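# Place bottles on ledges matching their cap colours

## Task

Put every bottle upright on the wall ledge whose label strip is the same colour as that bottle's cap, with the bottle's entire base resting on that ledge.

## Robot and tools

ROBOT. Two seven-joint arms, left_arm and right_arm, each ending in a two-finger parallel gripper. Equal joint values give mirror-image postures. The gripper's fingers point along its own +z axis and close along its own y axis. end_effector_position is the point midway between the pads when closed, just behind the fingertips. While closing, the tips move out about 17 mm along +z, mostly while the pads are still over 70 mm apart. Setting the gripper's pose does not fix the elbow, so a big wrist turn can swing the arm.

FRAME. All positions and orientations use one scene frame. Its origin lies on the z = 0 plane, 0.70 m below the point halfway between the two arm bases. +x points forward, the way both arms face. +z points up. left_arm sits on the +y side; the names do not follow image left and right. Reported poses can be a few centimetres off, more at long reach.

THE ROW. Every motion command is built from rows of 16 plain numbers, always covering both arms: left_arm x, y, z, qw, qx, qy, qz, opening, then right_arm the same 8. x, y, z are absolute gripper positions in metres. qw..qz are an absolute orientation quaternion, w first. Both are in the scene frame, so each row is a pose, not an offset. Opening runs from -1 (closed) to +1 (fully open, 0.145 m). Closing fully takes at least about 0.5 s.

To keep an arm still, resend its last reported position and quaternion and its wanted opening in every row and call. To keep a gripper's orientation while it moves, keep sending the same quaternion rather than copying the reported one, which drifts. A 0 in an opening slot is a real command, not a skip.

execute_actions(actions, cameras). actions is a list of actions. Each action is a list of up to 15 rows, one row per 1/30 s control step. A shorter list repeats its last row to fill 15 steps, so one action lasts 0.5 s. An action is refused for both arms if any target lies more than 0.6 m from that gripper's current position along any of the gripper's axes. A malformed action, or a first action failing that check, rejects the whole call. An empty actions list returns the state with all images. cameras is a list of names: cam_high, cam_low, or ["all"].

move(target, speed, blend, opening_speed, grip_force, blocking, cameras). Drives each gripper in a straight line from its Hand target to the target pose. target is one 16-number row, or a list of up to 15 rows visited in order, all within 10 s. The 0.6 m limit does not apply. speed is the top path speed in m/s, 0.002 to 1.1, default 0.25; turning is capped at twice that in rad/s. Give one number or one per target. blend, in metres, rounds corners at intermediate targets; 0 stops at each. opening_speed is how fast the commanded opening changes, per second on the -1..+1 scale, at least 0.2. grip_force is the finger-pad force cap in newtons, 3 to 10 (full force), one value or one per arm; it persists. blocking=false returns after about 0.5 s while the move continues; a new move takes over from the running one. Paths do not avoid objects or the other arm. Grippers lag and can overshoot, more when moving fast or with the arm nearly straight. The result adds a move: line: done (at rest within 3 mm and 2 degrees), off_target, moving, held or fault, plus limits such as paced (pose clipped) or held (steps withheld). Neither done nor off_target says anything about contact.

wait(seconds, cameras): 0 to 10 s, each arm holding its last command; it returns early if a running move ends. stop(cameras): brakes the running move. zoom_image(camera, region): camera is cam_high or cam_low. region is [x0, y0, x1, y1] in pixels of the newest full image, origin top-left, at most 504 by 504. read_manual(section): licence texts only. finished_scene(scene): ends the current scene, numbered 1 to 2, and cannot be undone; the bottles must stay placed without the robot.

CONTROL DETAILS. Each step, the commanded orientation is clipped to within 32 degrees of the measured one. Joints then move by damped inverse kinematics, favouring position. One action may fall short, so check Hand target in the result and send the remainder next. Tool commands shows current opening commands.

RESULTS. Each result gives per-arm end_effector_position, end_effector_quat_wxyz, Hand target, joint positions (last value: finger opening in metres), joint velocities ("within noise" when still), joint torques (positive toward larger joint values; numbers 3 and 4 wrap at ±28 N m), grip_measured (opening on the -1..+1 scale), and motor temperatures. execute_actions results also list positions at some steps. To hold something, command an opening clearly below grip_measured; the further below, the tighter. Force is about 10 N per pad for objects up to about 11 cm wide. MOTOR HOT appears at 85 °C. At 100 °C an OVER-TEMPERATURE FAULT stops that arm for 30 to 60 s or more. Heat builds from holding loads, outstretched arms, or pushing at unreachable poses.

CAMERAS. cam_high and cam_low, both 896x504, fixed, with calibration given (accurate to within several millimetres or so).

AVOID. Any contact between the two arms or grippers, including closing one gripper on the other's fingers: it can end the scene. The clearance check does not guard gripper-to-gripper contact. Also avoid knocking objects out of the work area, dropping or releasing moving bottles, fast or hard contacts with fixed or heavy things, pressing far past a contact, letting things fall, and arm stops. Loose objects may occasionally be nudged by something.

Each tool is called after "Call:" as name([rows], argument=value, ...), one row to a line, values as JSON.

## Session

Call:
execute_actions(actions=[])

Call:
zoom_image(camera="cam_high", region=[420, 180, 690, 430])

Call:
zoom_image(camera="cam_low", region=[330, 120, 620, 400])

Scene clock: 0.00 s.
left_arm: end_effector_position=(+0.2239, +0.1828, +0.6144) grip_measured=+1.00 end_effector_quat_wxyz=(-0.319, +0.395, -0.515, +0.691) | right_arm: end_effector_position=(+0.4009, -0.1655, +0.3728) grip_measured=+1.00 end_effector_quat_wxyz=(+0.260, +0.265, +0.837, +0.401)
Joint positions: left_arm=[-1.106 0.942 0.535 2.339 -0.48 -0.199 -0.367 0.145] | right_arm=[0.583 0.619 -0.841 0.925 -1.182 -0.496 -0.047 0.145]
Joint velocities: within noise
Joint torques (N m): no reading
Motor temperatures (°C): left_arm=[20 22 22 20 21 23 21] | right_arm=[20 23 22 19 20 19 21]
Hand target: left_arm +0.2239, +0.1828, +0.6144; -0.319, +0.395, -0.515, +0.691 | right_arm +0.4009, -0.1655, +0.3728; +0.260, +0.265, +0.837, +0.401
Tool commands: left_gripper/opening=+1.0 right_gripper/opening=+1.0

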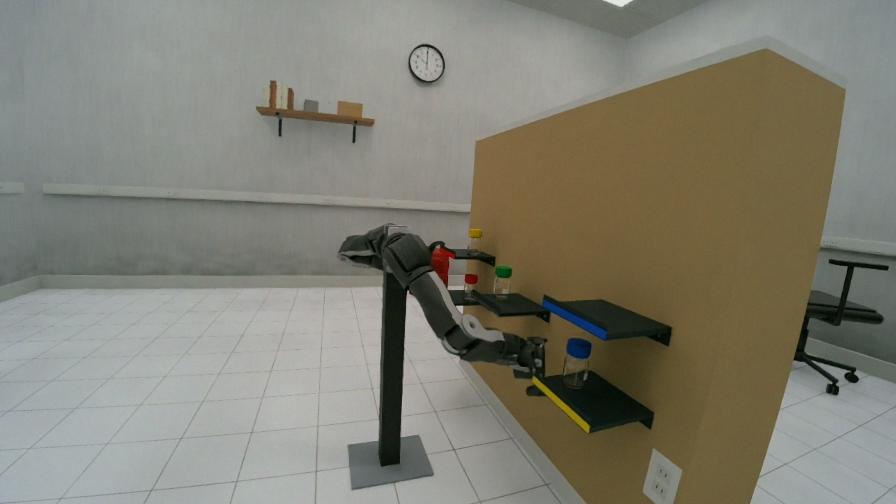

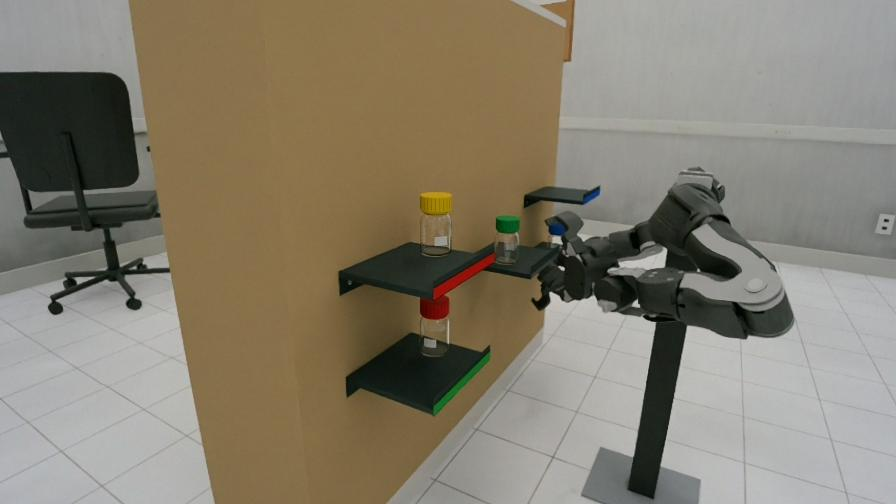

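Scaled by 1.867 from the camera's 896x504 image, which has a finer 1280x720 frame.

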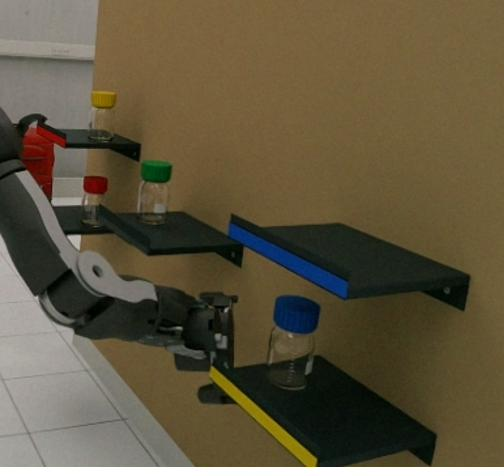

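Scaled by 1.738 from the camera's 896x504 image, which has a finer 1280x720 frame.

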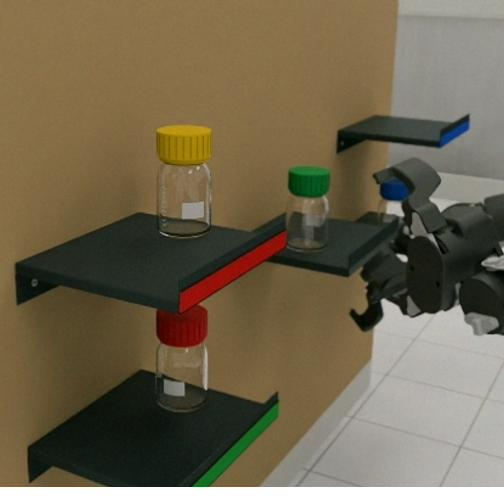

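Call:
move([
  [0.27, 0.19, 0.52, 0.0, 0.7071, 0.0, 0.7071, 0.4, 0.27, -0.23, 0.42, 0.0, 0.7071, 0.0, 0.7071, 0.4],
  [0.29, 0.16, 0.62, 0.0, 0.7071, 0.0, 0.7071, 0.4, 0.26, -0.33, 0.50, 0.0, 0.7071, 0.0, 0.7071, 0.4],
  [0.30, 0.046, 0.615, 0.0, 0.7071, 0.0, 0.7071, 0.4, 0.27, -0.358, 0.515, 0.0, 0.7071, 0.0, 0.7071, 0.4],
  [0.335, 0.046, 0.607, 0.0, 0.7071, 0.0, 0.7071, 0.4, 0.33, -0.358, 0.511, 0.0, 0.7071, 0.0, 0.7071, 0.4],
], speed=[0.3, 0.18, 0.15, 0.1], blend=[0.02, 0.02, 0.01, 0], cameras=["all"])

Call:
zoom_image(camera="cam_high", region=[430, 220, 650, 440])

Call:
zoom_image(camera="cam_low", region=[420, 170, 620, 330])

Scene clock: 75.07 s.
left_arm: end_effector_position=(+0.3344, +0.0469, +0.6083) grip_measured=+0.40 end_effector_quat_wxyz=(-0.001, +0.706, +0.002, +0.708) | right_arm: end_effector_position=(+0.3307, -0.3582, +0.5147) grip_measured=+0.40 end_effector_quat_wxyz=(+0.000, +0.703, +0.001, +0.711)
Joint positions: left_arm=[0.221 0.084 -0.672 2.081 0.247 0.615 -0.8 0.105] | right_arm=[-0.305 0.979 0.049 1.479 1.011 -0.326 0.112 0.105]
Joint torques (N m): left_arm=[5.29 -1.36 0.13 3.62 -0.1 -0.55 0.21] | right_arm=[2.23 6.21 2.63 1.99 0.14 -0.28 -0.1]
Hand target: left_arm +0.3350, +0.0460, +0.6070; +0.000, +0.707, +0.000, +0.707 | right_arm +0.3300, -0.3580, +0.5111; +0.000, +0.707, +0.000, +0.707
Off the commanded pose: left_arm 0.002 m, 0 deg | right_arm 0.004 m, 1 deg.
move: off_target (right_arm)

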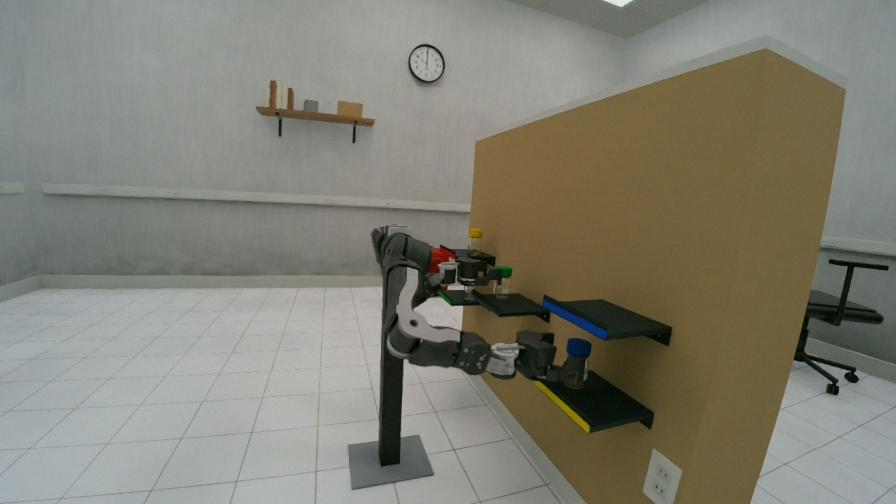

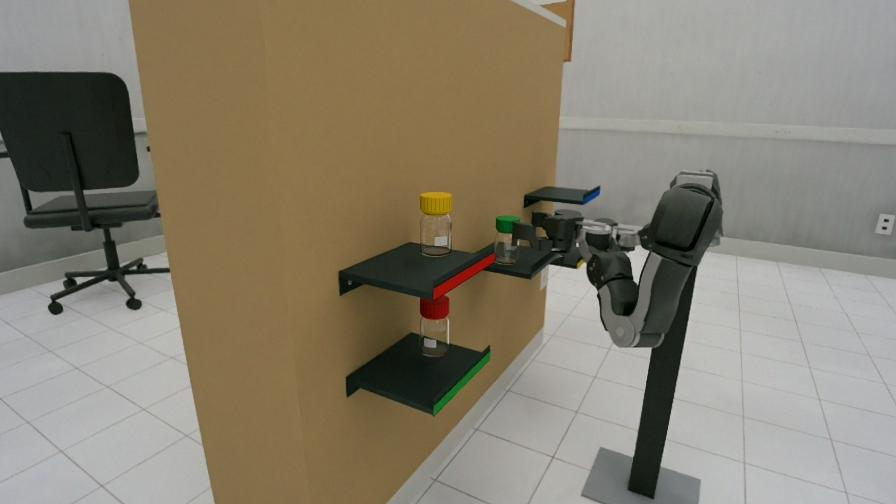

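Scaled by 2.291 from the camera's 896x504 image, which has a finer 1280x720 frame.

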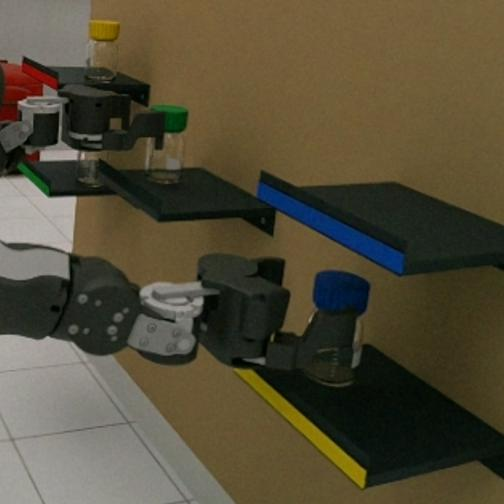

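Scaled by 2.520 from the camera's 896x504 image, which has a finer 1280x720 frame.

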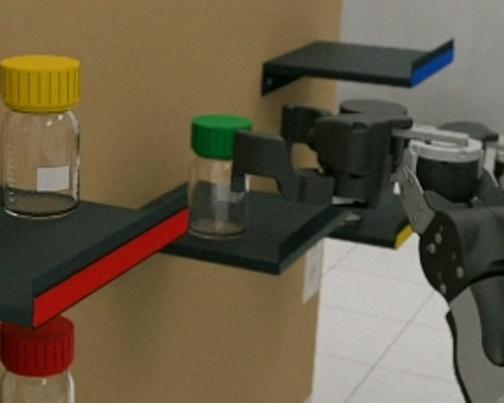

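Call:
move([
  [0.368, 0.042, 0.606, 0.0, 0.7071, 0.0, 0.7071, 0.4, 0.3625, -0.358, 0.507, 0.0, 0.7071, 0.0, 0.7071, 0.4],
  [0.368, 0.042, 0.606, 0.0, 0.7071, 0.0, 0.7071, -0.9, 0.3625, -0.358, 0.507, 0.0, 0.7071, 0.0, 0.7071, -0.9],
  [0.368, 0.042, 0.65, 0.0, 0.7071, 0.0, 0.7071, -0.9, 0.3625, -0.358, 0.555, 0.0, 0.7071, 0.0, 0.7071, -0.9],
], speed=[0.08, 0.08, 0.08], opening_speed=0.9, cameras=["all"])

Scene clock: 124.77 s.
left_arm: end_effector_position=(+0.3684, +0.0405, +0.6485) grip_measured=-0.28 end_effector_quat_wxyz=(+0.001, +0.709, -0.004, +0.705) | right_arm: end_effector_position=(+0.3622, -0.3566, +0.5520) grip_measured=-0.28 end_effector_quat_wxyz=(-0.002, +0.711, +0.003, +0.703)
Joint positions: left_arm=[0.45 -0.013 -0.591 1.985 0.332 0.781 -0.778 0.054] | right_arm=[-0.128 1.061 -0.008 1.502 1.067 -0.158 0.064 0.055]
Joint torques (N m): left_arm=[6.58 -2.15 0.7 4.71 -0.23 -0.63 -0.03] | right_arm=[3.39 6.95 5.44 2.58 0.23 -0.57 -0.15]
Hand target: left_arm +0.3680, +0.0419, +0.6500; +0.000, +0.707, +0.000, +0.707 | right_arm +0.3625, -0.3580, +0.5550; +0.000, +0.707, +0.000, +0.707
Off the commanded pose: left_arm 0.002 m, 1 deg | right_arm 0.003 m, 1 deg.
move: done; target 2's new opening was sent with right_arm's hand 0.004 m and 1 deg from that target

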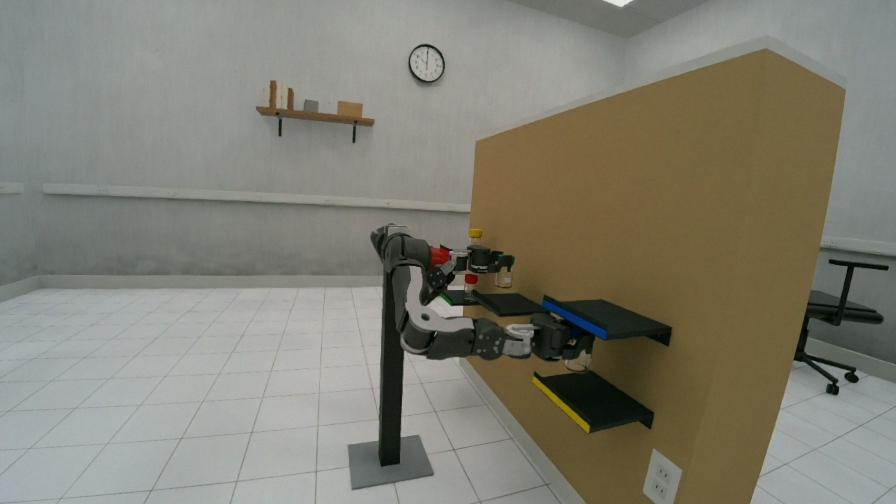

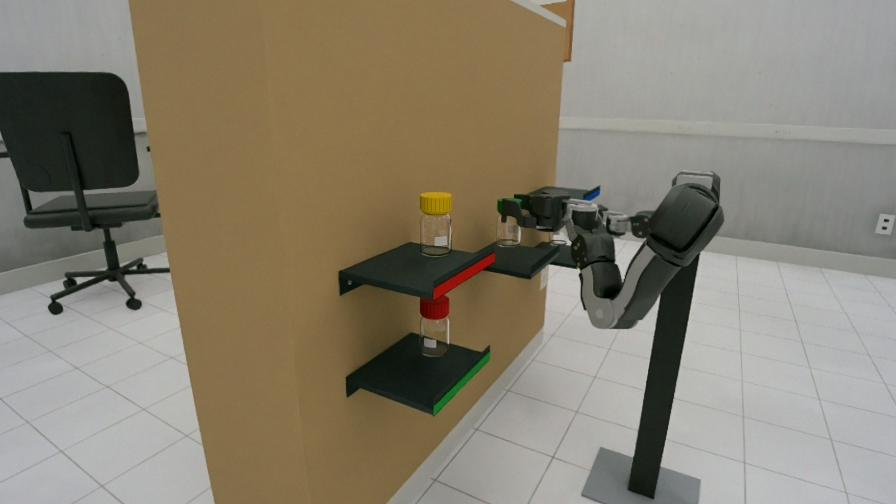

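Call:
move([
  [0.36, 0.19, 0.64, 0.0, 0.7071, 0.0, 0.7071, -0.9, 0.235, -0.36, 0.55, 0.0, 0.7071, 0.0, 0.7071, -0.9],
  [0.28, 0.24, 0.57, 0.0, 0.7071, 0.0, 0.7071, -0.9, 0.235, -0.365, 0.65, 0.0, 0.7071, 0.0, 0.7071, -0.9],
  [0.24, 0.38, 0.56, 0.0, 0.7071, 0.0, 0.7071, -0.9, 0.235, -0.37, 0.745, 0.0, 0.7071, 0.0, 0.7071, -0.9],
  [0.25, 0.44, 0.56, 0.0, 0.7071, 0.0, 0.7071, -0.9, 0.29, -0.40, 0.75, 0.0, 0.7071, 0.0, 0.7071, -0.9],
  [0.357, 0.44, 0.557, 0.0, 0.7071, 0.0, 0.7071, -0.9, 0.362, -0.40, 0.747, 0.0, 0.7071, 0.0, 0.7071, -0.9],
], speed=[0.18, 0.18, 0.18, 0.15, 0.12], blend=[0.02, 0.03, 0.02, 0.015, 0], cameras=["all"])

Call:
zoom_image(camera="cam_high", region=[430, 200, 690, 440])

Call:
zoom_image(camera="cam_low", region=[330, 170, 570, 420])

Scene clock: 154.50 s.
left_arm: end_effector_position=(+0.3573, +0.4400, +0.5578) grip_measured=-0.29 end_effector_quat_wxyz=(-0.001, +0.708, -0.001, +0.706) | right_arm: end_effector_position=(+0.3622, -0.3990, +0.7454) grip_measured=-0.28 end_effector_quat_wxyz=(-0.001, +0.711, +0.002, +0.703)
Joint positions: left_arm=[0.065 0.927 0.274 1.092 0.845 -0.028 0.539 0.054] | right_arm=[-1.064 1.528 1.326 1.49 1.524 0.27 0.132 0.055]
Joint torques (N m): left_arm=[4.92 7.64 2.44 3.28 0.49 -0.7 0.13] | right_arm=[3.31 3.84 4.44 0.55 0.31 -0.78 -0.11]
Hand target: left_arm +0.3570, +0.4400, +0.5571; +0.000, +0.707, +0.000, +0.707 | right_arm +0.3620, -0.4000, +0.7469; +0.000, +0.707, +0.000, +0.707
Off the commanded pose: left_arm 0.001 m, 0 deg | right_arm 0.002 m, 1 deg.
move: done

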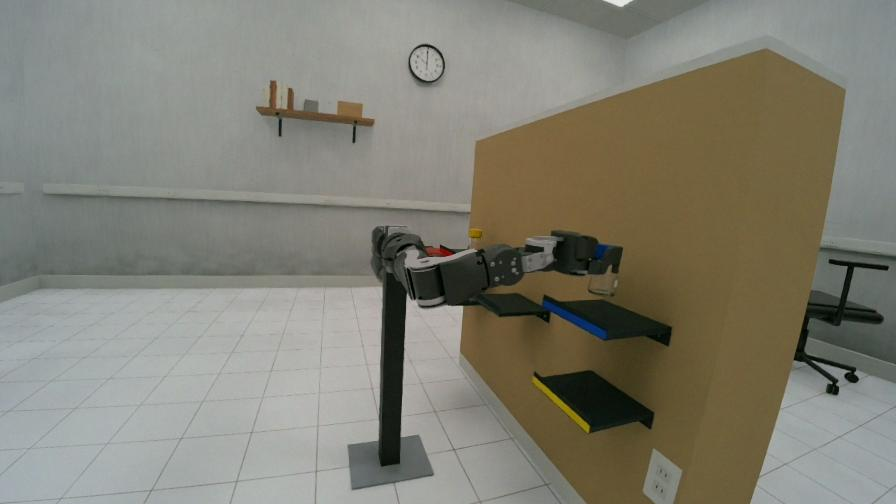

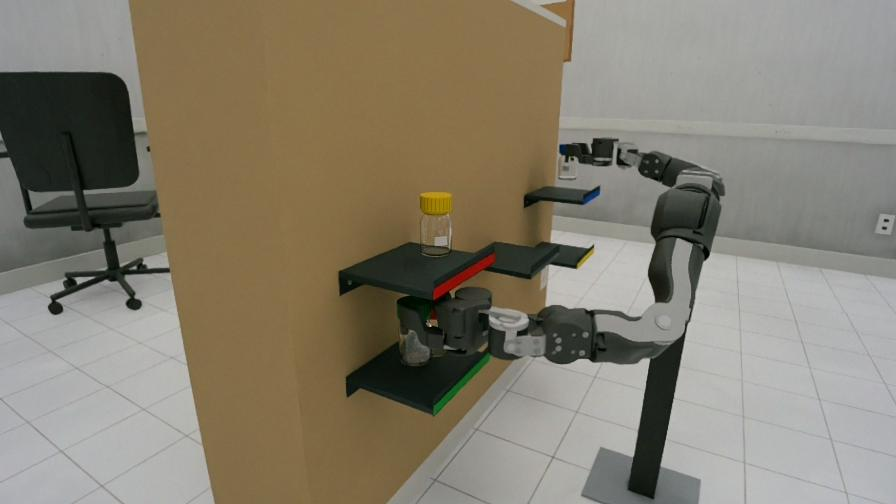

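Scaled by 1.938 from the camera's 896x504 image, which has a finer 1280x720 frame.

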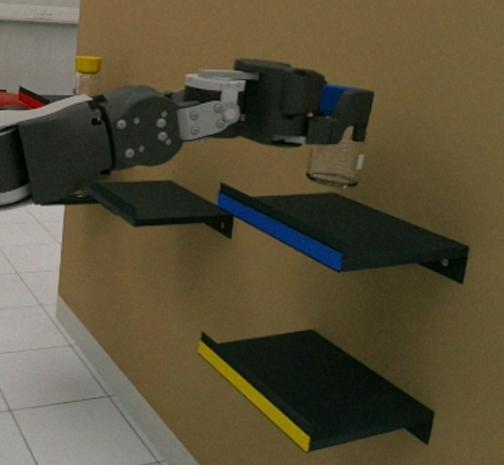

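Scaled by 2.016 from the camera's 896x504 image, which has a finer 1280x720 frame.

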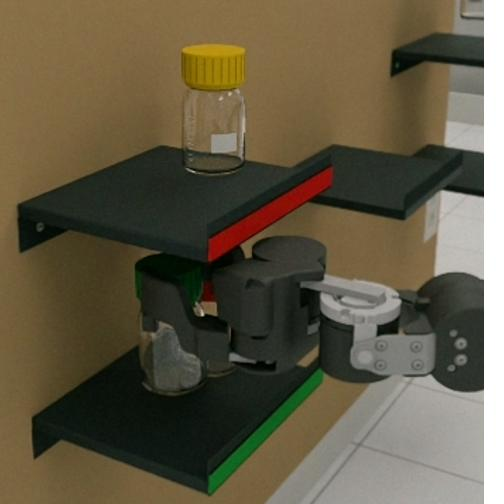

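Call:
move([
  [0.357, 0.44, 0.527, 0.0, 0.7071, 0.0, 0.7071, -0.9, 0.362, -0.40, 0.717, 0.0, 0.7071, 0.0, 0.7071, -0.9],
  [0.357, 0.44, 0.510, 0.0, 0.7071, 0.0, 0.7071, -0.9, 0.362, -0.40, 0.6995, 0.0, 0.7071, 0.0, 0.7071, -0.9],
], speed=[0.1, 0.025], blend=[0.005, 0], cameras=["all"])

Call:
zoom_image(camera="cam_high", region=[530, 220, 660, 350])

Call:
zoom_image(camera="cam_low", region=[370, 280, 510, 420])

Scene clock: 169.67 s.
left_arm: end_effector_position=(+0.3582, +0.4415, +0.5206) grip_measured=-0.29 end_effector_quat_wxyz=(-0.004, +0.694, -0.001, +0.720) | right_arm: end_effector_position=(+0.3623, -0.3990, +0.7020) grip_measured=-0.28 end_effector_quat_wxyz=(-0.001, +0.705, +0.003, +0.709)
Joint positions: left_arm=[0.14 0.864 0.172 0.906 0.834 -0.221 0.602 0.054] | right_arm=[-1.205 1.497 1.255 1.516 1.541 0.041 0.131 0.055]
Joint torques (N m): left_arm=[3.73 7.27 0.36 2.32 0.13 -0.02 0.11] | right_arm=[2.44 2.73 3.93 0.66 0.24 -0.46 -0.13]
Hand target: left_arm +0.3567, +0.4399, +0.5101; +0.000, +0.707, +0.000, +0.707 | right_arm +0.3620, -0.3999, +0.6995; +0.000, +0.707, +0.000, +0.707
Off the commanded pose: left_arm 0.011 m, 2 deg | right_arm 0.003 m, 0 deg.
move: off_target (left_arm)

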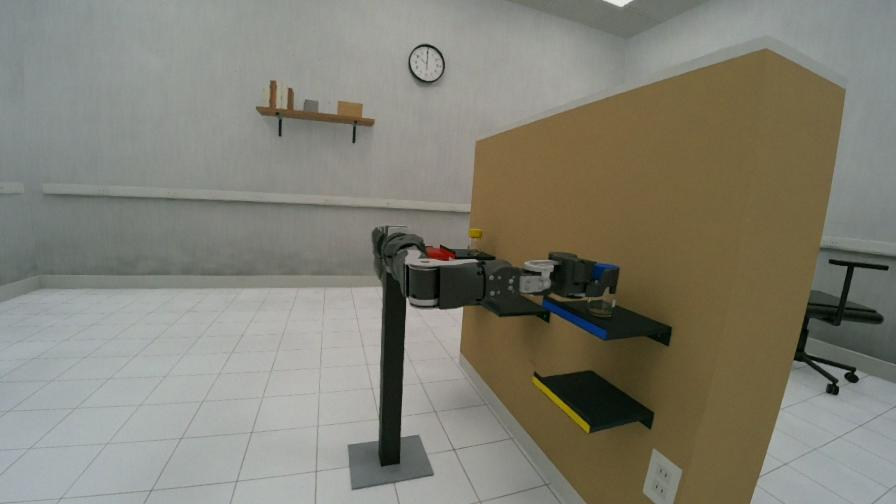

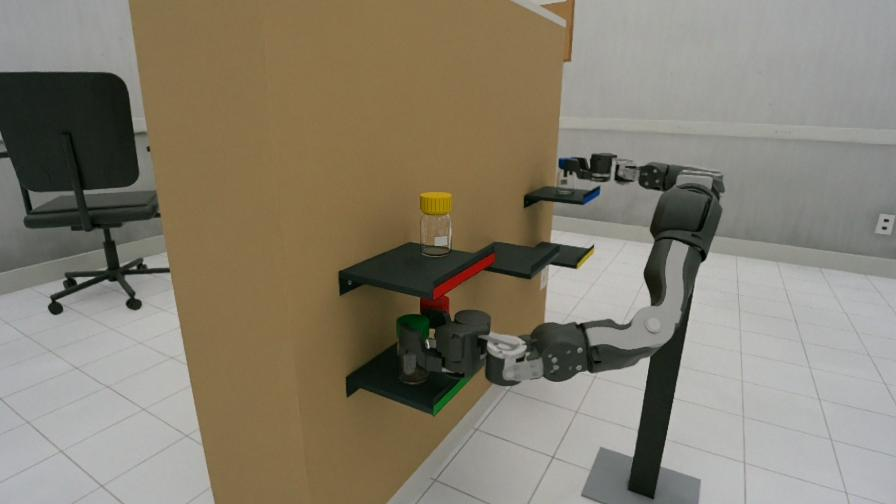

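Scaled by 3.877 from the camera's 896x504 image, which has a finer 1280x720 frame.

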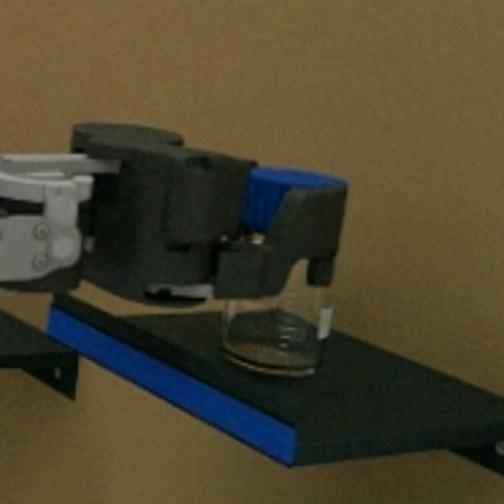

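Scaled by 3.600 from the camera's 896x504 image, which has a finer 1280x720 frame.

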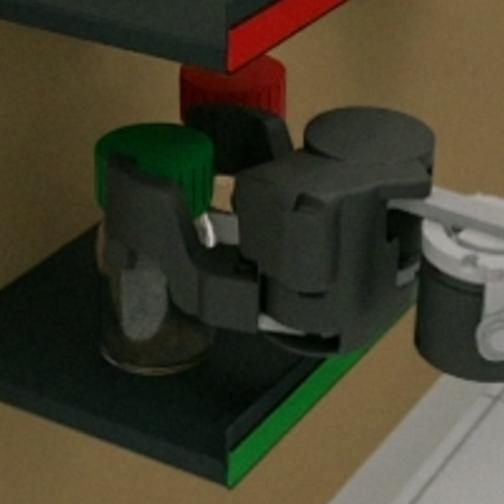

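Call:
move([
  [0.357, 0.441, 0.520, 0.0, 0.7071, 0.0, 0.7071, -0.9, 0.362, -0.399, 0.702, 0.0, 0.7071, 0.0, 0.7071, -0.9],
  [0.357, 0.441, 0.521, 0.0, 0.7071, 0.0, 0.7071, 0.1, 0.362, -0.399, 0.703, 0.0, 0.7071, 0.0, 0.7071, 0.2],
  [0.26, 0.435, 0.53, 0.0, 0.7071, 0.0, 0.7071, 0.1, 0.27, -0.395, 0.715, 0.0, 0.7071, 0.0, 0.7071, 0.2],
  [0.265, 0.34, 0.53, 0.0, 0.7071, 0.0, 0.7071, 0.1, 0.29, -0.33, 0.725, 0.0, 0.7071, 0.0, 0.7071, 0.2],
  [0.34, 0.34, 0.525, 0.0, 0.7071, 0.0, 0.7071, 0.1, 0.30, -0.31, 0.725, 0.0, 0.7071, 0.0, 0.7071, 0.2],
], speed=[0.03, 0.06, 0.14, 0.14, 0.1], blend=[0, 0, 0.015, 0.015, 0], opening_speed=0.8, cameras=["all"])

Call:
zoom_image(camera="cam_high", region=[420, 200, 660, 360])

Call:
zoom_image(camera="cam_low", region=[370, 280, 510, 420])

Scene clock: 197.87 s.
left_arm: end_effector_position=(+0.3406, +0.3389, +0.5288) grip_measured=+0.10 end_effector_quat_wxyz=(+0.002, +0.703, -0.002, +0.711) | right_arm: end_effector_position=(+0.2996, -0.3100, +0.7274) grip_measured=+0.20 end_effector_quat_wxyz=(+0.000, +0.704, +0.001, +0.710)
Joint positions: left_arm=[-0.214 0.728 0.251 1.573 0.755 -0.056 0.19 0.083] | right_arm=[-1.019 1.231 1.313 2.138 1.558 0.31 -0.246 0.09]
Joint torques (N m): left_arm=[3.2 5.82 1.81 3.11 0.19 -0.51 -0.01] | right_arm=[1.99 3.57 2.48 0.5 0.04 -0.31 -0.14]
Hand target: left_arm +0.3400, +0.3401, +0.5250; +0.000, +0.707, +0.000, +0.707 | right_arm +0.3000, -0.3101, +0.7250; +0.000, +0.707, +0.000, +0.707
Off the commanded pose: left_arm 0.004 m, 1 deg | right_arm 0.002 m, 1 deg.
joint sent to its limit (right arm) — joint 5 (forearm roll), upper limit. The joint targets still meet the commanded pose.
move: off_target (left_arm)

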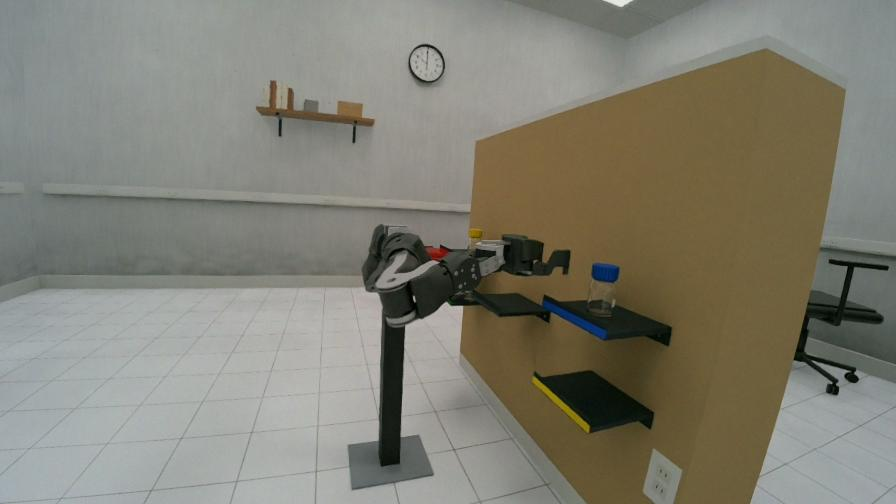

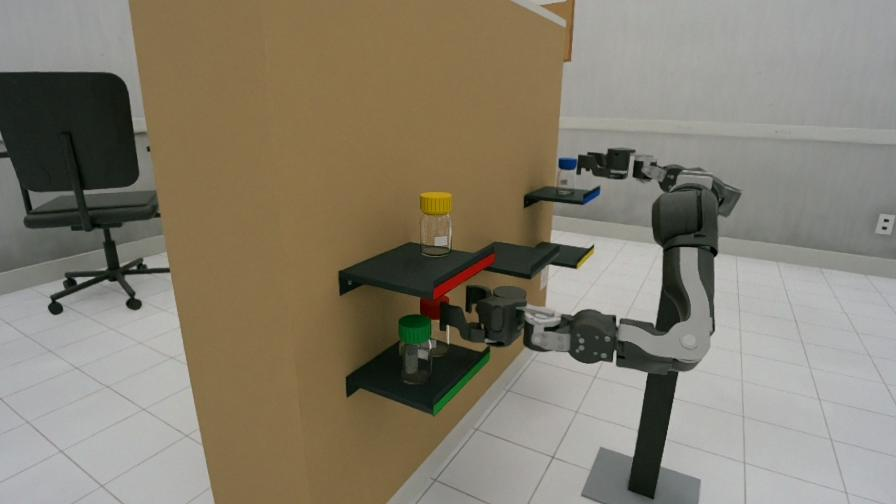

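Scaled by 2.100 from the camera's 896x504 image, which has a finer 1280x720 frame.

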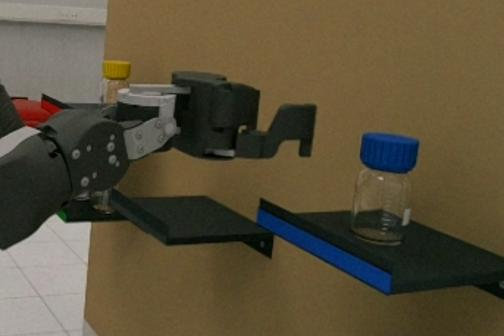

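Scaled by 3.600 from the camera's 896x504 image, which has a finer 1280x720 frame.

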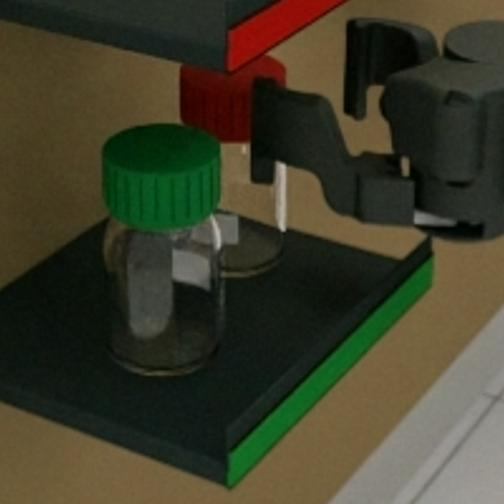

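Call:
move([
  [0.3785, 0.34, 0.518, 0.0, 0.7071, 0.0, 0.7071, 0.1, 0.30, -0.31, 0.725, 0.0, 0.7071, 0.0, 0.7071, 0.2],
  [0.3785, 0.34, 0.518, 0.0, 0.7071, 0.0, 0.7071, -0.9, 0.30, -0.31, 0.725, 0.0, 0.7071, 0.0, 0.7071, 0.2],
  [0.3785, 0.34, 0.56, 0.0, 0.7071, 0.0, 0.7071, -0.9, 0.30, -0.31, 0.725, 0.0, 0.7071, 0.0, 0.7071, 0.2],
], speed=[0.08, 0.08, 0.08], opening_speed=0.9, cameras=["cam_low"])

Scene clock: 222.97 s.
left_arm: end_effector_position=(+0.3784, +0.3394, +0.5570) grip_measured=-0.27 end_effector_quat_wxyz=(+0.001, +0.711, -0.002, +0.703) | right_arm: end_effector_position=(+0.2996, -0.3100, +0.7275) grip_measured=+0.20 end_effector_quat_wxyz=(+0.000, +0.704, +0.001, +0.711)
Joint positions: left_arm=[0.017 0.77 0.166 1.518 0.755 0.105 0.161 0.055] | right_arm=[-1.019 1.231 1.313 2.138 1.558 0.31 -0.246 0.09]
Joint torques (N m): left_arm=[5.68 5.79 3.02 4.89 0.24 -0.79 -0.01] | right_arm=[1.91 3.68 2.51 0.59 0.04 -0.32 -0.16]
Hand target: left_arm +0.3785, +0.3400, +0.5601; +0.000, +0.707, +0.000, +0.707 | right_arm +0.3000, -0.3101, +0.7251; +0.000, +0.707, +0.000, +0.707
Off the commanded pose: left_arm 0.003 m, 1 deg | right_arm 0.003 m, 1 deg.
joint sent to its limit (right arm) — joint 5 (forearm roll), upper limit. The joint targets still meet the commanded pose.
move: done; target 2's new opening was sent with left_arm's hand 0.004 m and 1 deg from that target
Images, in order (width x height): cam_low 896x504.

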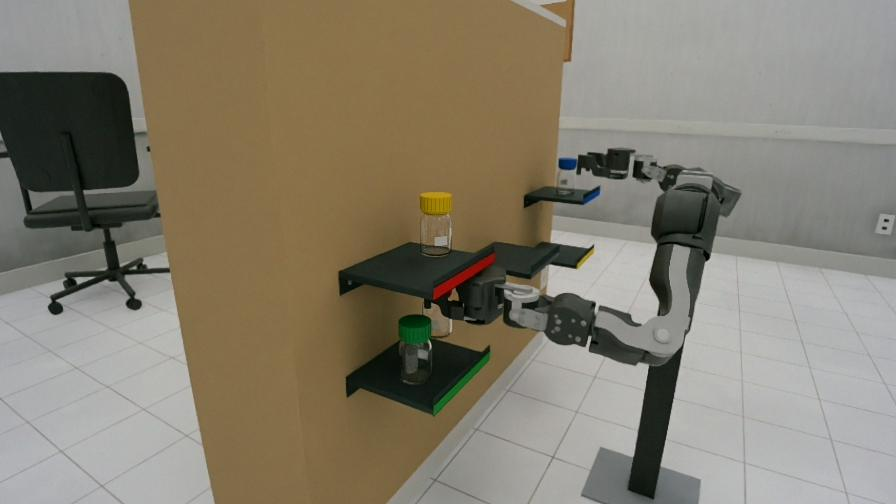

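Call:
move([
  [0.24, 0.345, 0.557, 0.0, 0.7071, 0.0, 0.7071, -0.9, 0.27, -0.29, 0.68, 0.0, 0.7071, 0.0, 0.7071, 0.2],
  [0.235, 0.37, 0.65, 0.0, 0.7071, 0.0, 0.7071, -0.9, 0.27, -0.24, 0.58, 0.0, 0.7071, 0.0, 0.7071, 0.2],
  [0.235, 0.39, 0.75, 0.0, 0.7071, 0.0, 0.7071, -0.9, 0.27, -0.20, 0.52, 0.0, 0.7071, 0.0, 0.7071, 0.2],
  [0.29, 0.43, 0.753, 0.0, 0.7071, 0.0, 0.7071, -0.9, 0.27, -0.19, 0.52, 0.0, 0.7071, 0.0, 0.7071, 0.2],
  [0.365, 0.43, 0.75, 0.0, 0.7071, 0.0, 0.7071, -0.9, 0.27, -0.19, 0.52, 0.0, 0.7071, 0.0, 0.7071, 0.2],
  [0.365, 0.43, 0.728, 0.0, 0.7071, 0.0, 0.7071, -0.9, 0.27, -0.19, 0.52, 0.0, 0.7071, 0.0, 0.7071, 0.2],
  [0.365, 0.43, 0.708, 0.0, 0.7071, 0.0, 0.7071, -0.9, 0.27, -0.19, 0.52, 0.0, 0.7071, 0.0, 0.7071, 0.2],
], speed=[0.18, 0.18, 0.18, 0.16, 0.12, 0.1, 0.025], blend=[0.01, 0.02, 0.02, 0.02, 0.005, 0.004, 0], cameras=["all"])

Call:
zoom_image(camera="cam_low", region=[370, 160, 510, 300])

Scene clock: 259.93 s.
left_arm: end_effector_position=(+0.3658, +0.4284, +0.7174) grip_measured=-0.27 end_effector_quat_wxyz=(+0.001, +0.696, -0.004, +0.718) | right_arm: end_effector_position=(+0.2704, -0.1909, +0.5202) grip_measured=+0.20 end_effector_quat_wxyz=(+0.000, +0.706, +0.000, +0.708)
Joint positions: left_arm=[-0.937 1.542 1.035 1.333 1.535 0.061 0.27 0.055] | right_arm=[-0.415 0.883 -0.382 2.137 0.545 -0.23 -0.683 0.09]
Joint torques (N m): left_arm=[2.78 4.29 2.06 0.95 0.17 -0.19 -0.01] | right_arm=[1.17 2.76 1.63 4.11 -0.31 -0.23 -0.06]
Hand target: left_arm +0.3649, +0.4300, +0.7081; +0.000, +0.707, +0.000, +0.707 | right_arm +0.2700, -0.1900, +0.5200; +0.000, +0.707, +0.000, +0.707
Off the commanded pose: left_arm 0.010 m, 2 deg | right_arm 0.001 m, 0 deg.
move: off_target (left_arm)

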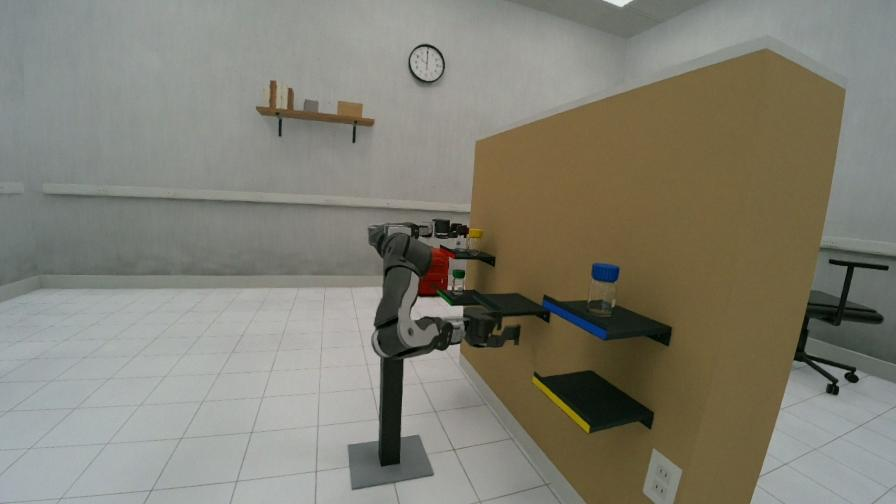

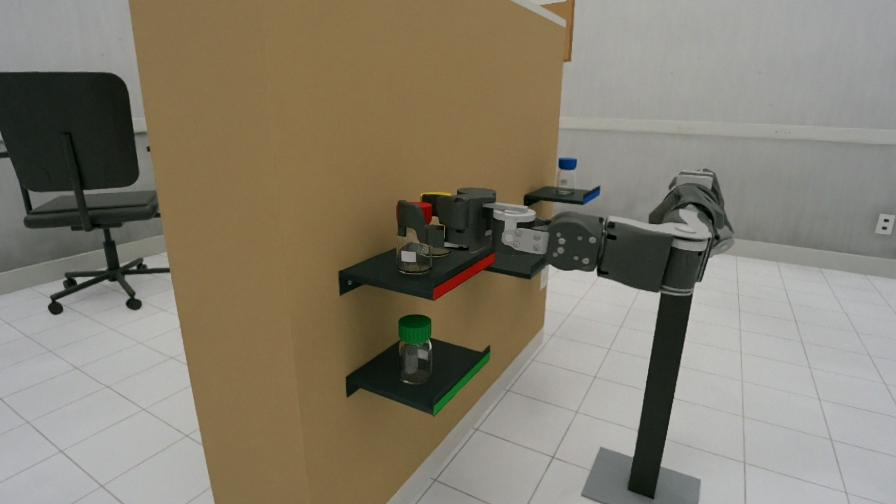

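Scaled by 3.600 from the camera's 896x504 image, which has a finer 1280x720 frame.

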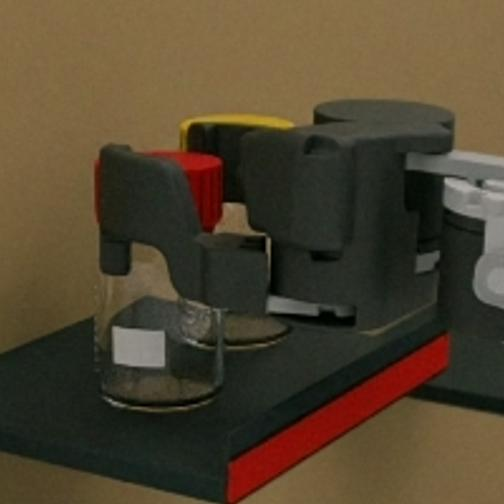

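Call:
move([
  [0.365, 0.429, 0.7165, 0.0, 0.7071, 0.0, 0.7071, -0.9, 0.27, -0.19, 0.52, 0.0, 0.7071, 0.0, 0.7071, 0.1],
  [0.365, 0.429, 0.7175, 0.0, 0.7071, 0.0, 0.7071, 0.1, 0.27, -0.19, 0.52, 0.0, 0.7071, 0.0, 0.7071, 0.1],
  [0.275, 0.425, 0.725, 0.0, 0.7071, 0.0, 0.7071, 0.1, 0.27, -0.19, 0.52, 0.0, 0.7071, 0.0, 0.7071, 0.1],
  [0.275, 0.328, 0.725, 0.0, 0.7071, 0.0, 0.7071, 0.1, 0.27, -0.19, 0.52, 0.0, 0.7071, 0.0, 0.7071, 0.1],
  [0.345, 0.328, 0.718, 0.0, 0.7071, 0.0, 0.7071, 0.1, 0.27, -0.19, 0.52, 0.0, 0.7071, 0.0, 0.7071, 0.1],
], speed=[0.03, 0.06, 0.14, 0.14, 0.1], blend=[0, 0, 0.015, 0.015, 0], opening_speed=0.8, cameras=["all"])

Call:
zoom_image(camera="cam_high", region=[430, 200, 530, 300])

Call:
zoom_image(camera="cam_low", region=[370, 160, 510, 300])

Scene clock: 294.87 s.
left_arm: end_effector_position=(+0.3453, +0.3265, +0.7209) grip_measured=+0.10 end_effector_quat_wxyz=(+0.001, +0.705, -0.004, +0.709) | right_arm: end_effector_position=(+0.2704, -0.1909, +0.5202) grip_measured=+0.10 end_effector_quat_wxyz=(+0.000, +0.706, +0.000, +0.708)
Joint positions: left_arm=[-0.894 1.424 1.082 1.904 1.537 0.197 -0.2 0.083] | right_arm=[-0.415 0.883 -0.382 2.137 0.544 -0.23 -0.683 0.083]
Joint torques (N m): left_arm=[3.2 3.81 2.59 0.53 0.09 -0.68 -0.05] | right_arm=[1.36 2.73 1.61 4.08 -0.33 -0.23 -0.09]
Hand target: left_arm +0.3450, +0.3281, +0.7180; +0.000, +0.707, +0.000, +0.707 | right_arm +0.2700, -0.1900, +0.5200; +0.000, +0.707, +0.000, +0.707
Off the commanded pose: left_arm 0.003 m, 1 deg | right_arm 0.001 m, 0 deg.
move: done

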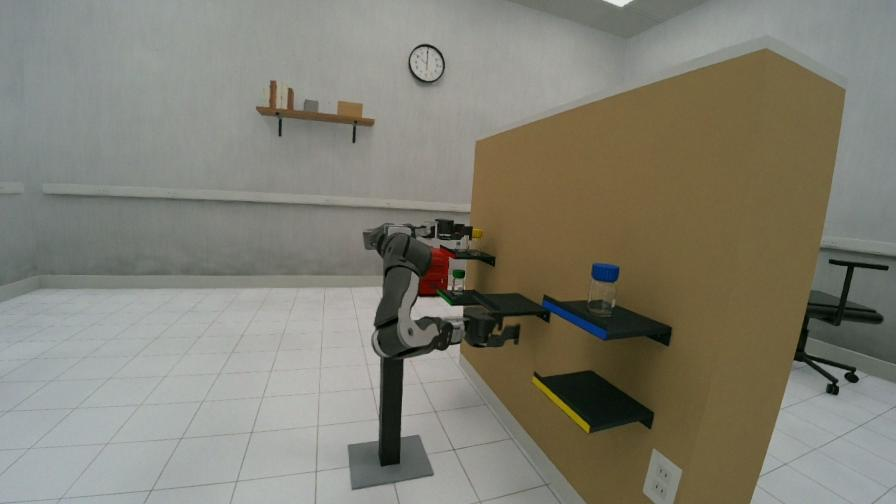

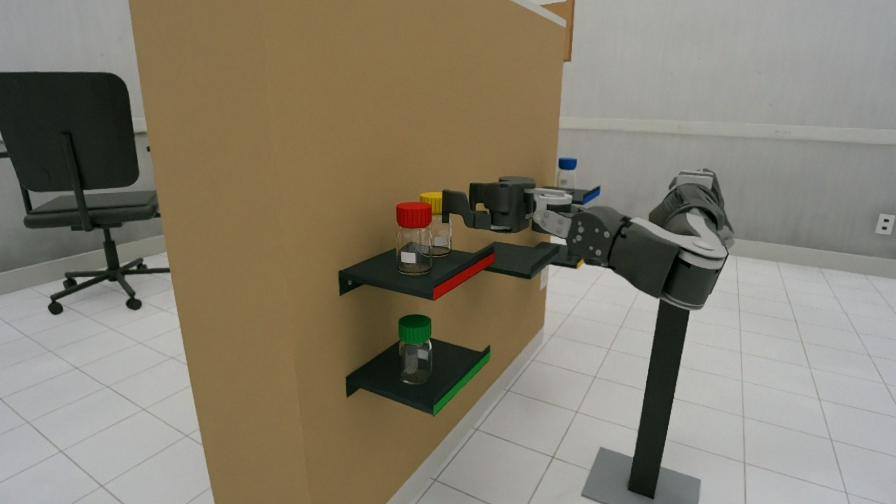

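Scaled by 5.040 from the camera's 896x504 image, which has a finer 1280x720 frame.

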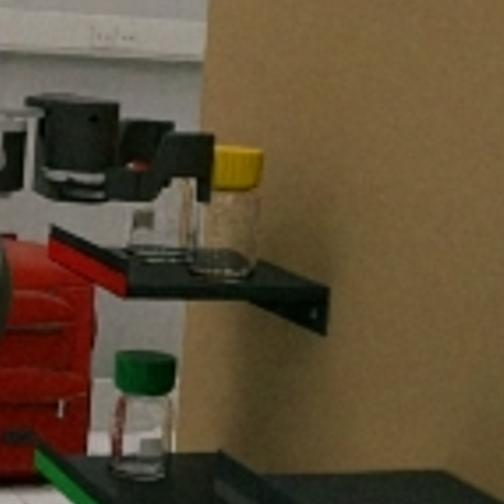

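Scaled by 3.600 from the camera's 896x504 image, which has a finer 1280x720 frame.

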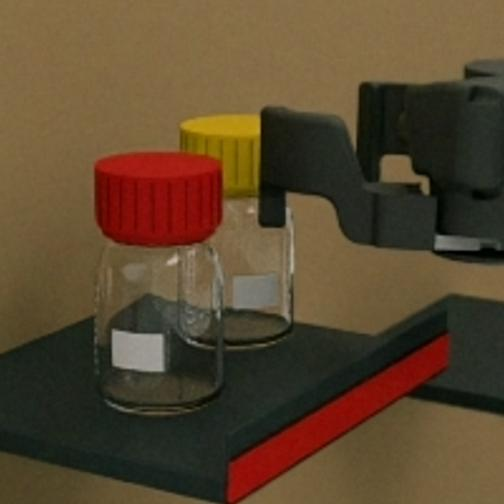

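Call:
move([
  [0.381, 0.332, 0.716, 0.0, 0.7071, 0.0, 0.7071, 0.1, 0.27, -0.19, 0.52, 0.0, 0.7071, 0.0, 0.7071, 0.1],
  [0.381, 0.332, 0.716, 0.0, 0.7071, 0.0, 0.7071, -0.9, 0.27, -0.19, 0.52, 0.0, 0.7071, 0.0, 0.7071, 0.1],
  [0.378, 0.332, 0.76, 0.0, 0.7071, 0.0, 0.7071, -0.9, 0.27, -0.19, 0.52, 0.0, 0.7071, 0.0, 0.7071, 0.1],
], speed=[0.08, 0.08, 0.08], opening_speed=0.9, cameras=["cam_low"])

Scene clock: 355.27 s.
left_arm: end_effector_position=(+0.3778, +0.3331, +0.7582) grip_measured=-0.29 end_effector_quat_wxyz=(-0.013, +0.706, -0.014, +0.708) | right_arm: end_effector_position=(+0.2704, -0.1909, +0.5202) grip_measured=+0.10 end_effector_quat_wxyz=(+0.000, +0.706, +0.000, +0.708)
Joint positions: left_arm=[-1.296 1.619 1.573 1.708 1.584 0.276 -0.181 0.054] | right_arm=[-0.415 0.883 -0.382 2.137 0.544 -0.23 -0.683 0.083]
Joint torques (N m): left_arm=[5.42 2.52 3.77 -0.25 0.11 -0.83 0.19] | right_arm=[1.17 2.73 1.62 4.12 -0.32 -0.22 -0.07]
Hand target: left_arm +0.3780, +0.3322, +0.7599; -0.010, +0.703, -0.015, +0.711 | right_arm +0.2700, -0.1900, +0.5200; +0.000, +0.707, +0.000, +0.707
Off the commanded pose: left_arm 0.002 m, 2 deg | right_arm 0.001 m, 0 deg.
joint sent to its limit (left arm) — joint 3 (upper arm roll), upper limit; joint 5 (forearm roll), upper limit. The joint targets still meet the commanded pose.
move: done
Images, in order (width x height): cam_low 896x504.

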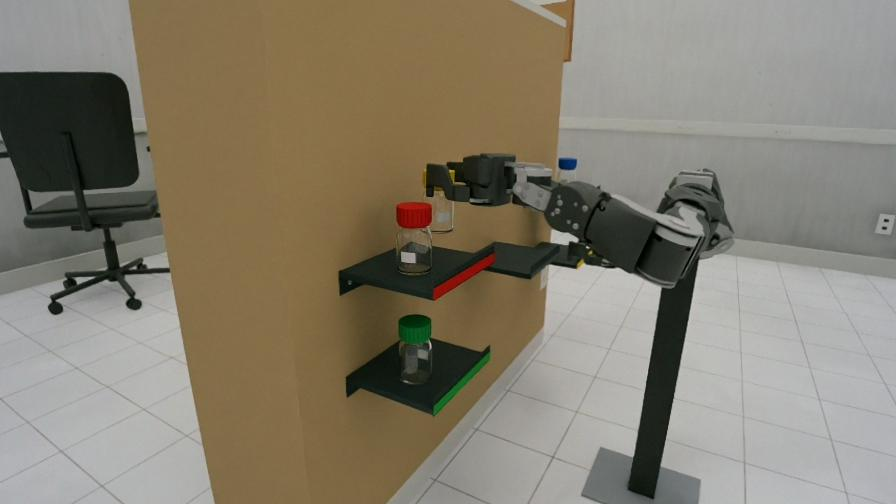

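Call:
move([
  [0.31, 0.33, 0.76, 0.0, 0.7071, 0.0, 0.7071, -0.9, 0.27, -0.19, 0.52, 0.0, 0.7071, 0.0, 0.7071, 0.1],
  [0.28, 0.25, 0.74, 0.0, 0.7071, 0.0, 0.7071, -0.9, 0.27, -0.19, 0.52, 0.0, 0.7071, 0.0, 0.7071, 0.1],
], speed=[0.1, 0.1], blend=[0.02, 0])

Scene clock: 371.17 s.
left_arm: end_effector_position=(+0.2803, +0.2499, +0.7397) grip_measured=-0.29 end_effector_quat_wxyz=(-0.001, +0.703, -0.004, +0.711) | right_arm: end_effector_position=(+0.2704, -0.1909, +0.5202) grip_measured=+0.10 end_effector_quat_wxyz=(+0.000, +0.706, +0.000, +0.708)
Joint positions: left_arm=[-0.04 1.037 0.657 2.403 1.584 0.781 -0.633 0.054] | right_arm=[-0.415 0.883 -0.382 2.137 0.544 -0.23 -0.683 0.083]
Joint torques (N m): left_arm=[3.84 4.44 1.54 0.55 -0.05 -0.52 -0.01] | right_arm=[1.33 2.7 1.69 4.21 -0.32 -0.24 -0.07]
Hand target: left_arm +0.2801, +0.2501, +0.7399; -0.001, +0.702, -0.003, +0.712 | right_arm +0.2700, -0.1900, +0.5200; +0.000, +0.707, +0.000, +0.707
Off the commanded pose: left_arm 0.000 m, 1 deg | right_arm 0.001 m, 0 deg.
joint sent to its limit (left arm) — joint 5 (forearm roll), upper limit; joint 6 (wrist pitch), upper limit. The joint targets still meet the commanded pose.
move: done

Call:
move([
  [0.28, 0.22, 0.71, 0.0, 0.7071, 0.0, 0.7071, -0.9, 0.27, -0.19, 0.52, 0.0, 0.7071, 0.0, 0.7071, 0.1],
  [0.31, 0.18, 0.68, 0.0, 0.7071, 0.0, 0.7071, -0.9, 0.27, -0.19, 0.52, 0.0, 0.7071, 0.0, 0.7071, 0.1],
  [0.36, 0.08, 0.67, 0.0, 0.7071, 0.0, 0.7071, -0.9, 0.27, -0.19, 0.52, 0.0, 0.7071, 0.0, 0.7071, 0.1],
  [0.37, 0.0, 0.65, 0.0, 0.7071, 0.0, 0.7071, -0.9, 0.27, -0.19, 0.52, 0.0, 0.7071, 0.0, 0.7071, 0.1],
  [0.37, 0.0, 0.624, 0.0, 0.7071, 0.0, 0.7071, -0.9, 0.27, -0.19, 0.52, 0.0, 0.7071, 0.0, 0.7071, 0.1],
  [0.37, 0.0, 0.605, 0.0, 0.7071, 0.0, 0.7071, -0.9, 0.27, -0.19, 0.52, 0.0, 0.7071, 0.0, 0.7071, 0.1],
], speed=[0.1, 0.1, 0.14, 0.12, 0.08, 0.025], blend=[0.005, 0.01, 0.02, 0.01, 0.004, 0], cameras=["all"])

Call:
zoom_image(camera="cam_low", region=[450, 170, 610, 300])

Scene clock: 391.47 s.
left_arm: end_effector_position=(+0.3694, +0.0004, +0.6135) grip_measured=-0.29 end_effector_quat_wxyz=(+0.001, +0.697, +0.004, +0.717) | right_arm: end_effector_position=(+0.2704, -0.1909, +0.5202) grip_measured=+0.10 end_effector_quat_wxyz=(+0.000, +0.706, +0.000, +0.708)
Joint positions: left_arm=[0.64 0.13 -1.003 1.797 0.634 0.4 -1.171 0.054] | right_arm=[-0.415 0.883 -0.382 2.137 0.544 -0.23 -0.683 0.083]
Joint torques (N m): left_arm=[4.89 -1.23 1.28 2.26 0.05 -0.21 0.21] | right_arm=[1.46 2.76 1.65 4.16 -0.33 -0.23 -0.08]
Hand target: left_arm +0.3699, +0.0001, +0.6050; +0.000, +0.707, +0.000, +0.707 | right_arm +0.2700, -0.1900, +0.5200; +0.000, +0.707, +0.000, +0.707
Off the commanded pose: left_arm 0.009 m, 2 deg | right_arm 0.001 m, 0 deg.
move: off_target (left_arm)

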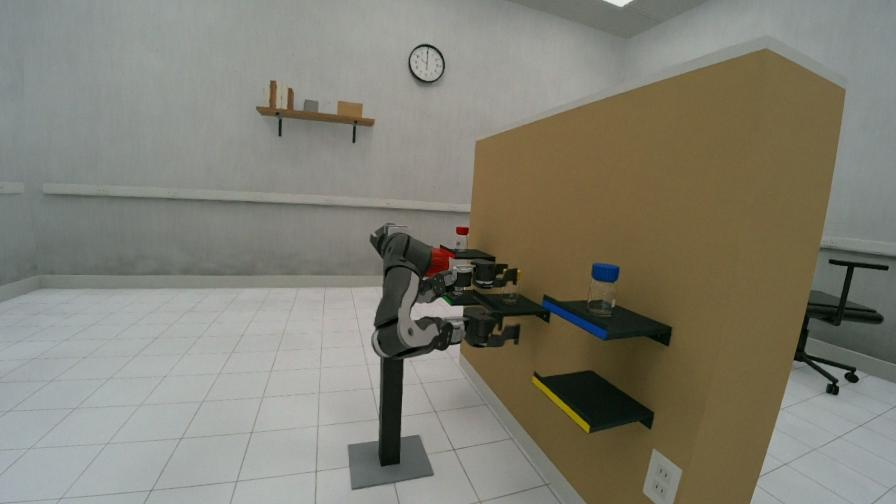

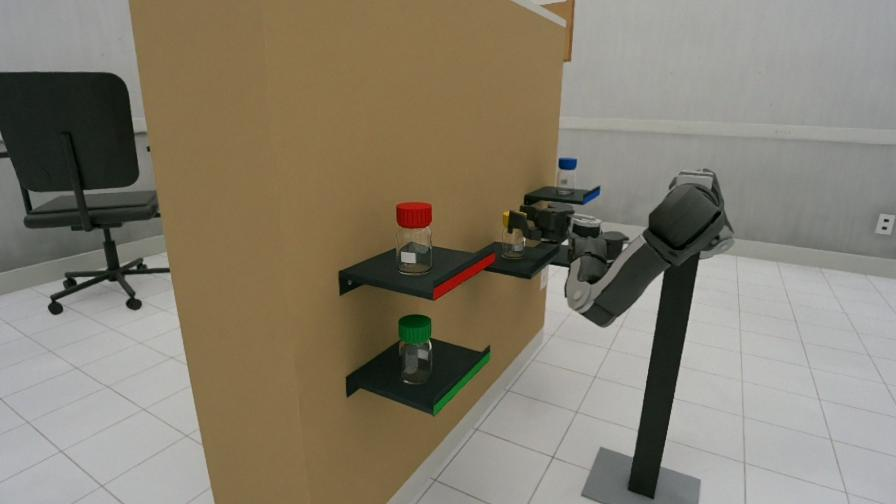

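Scaled by 3.150 from the camera's 896x504 image, which has a finer 1280x720 frame.

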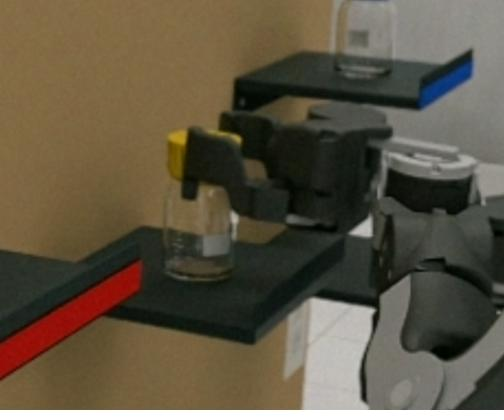

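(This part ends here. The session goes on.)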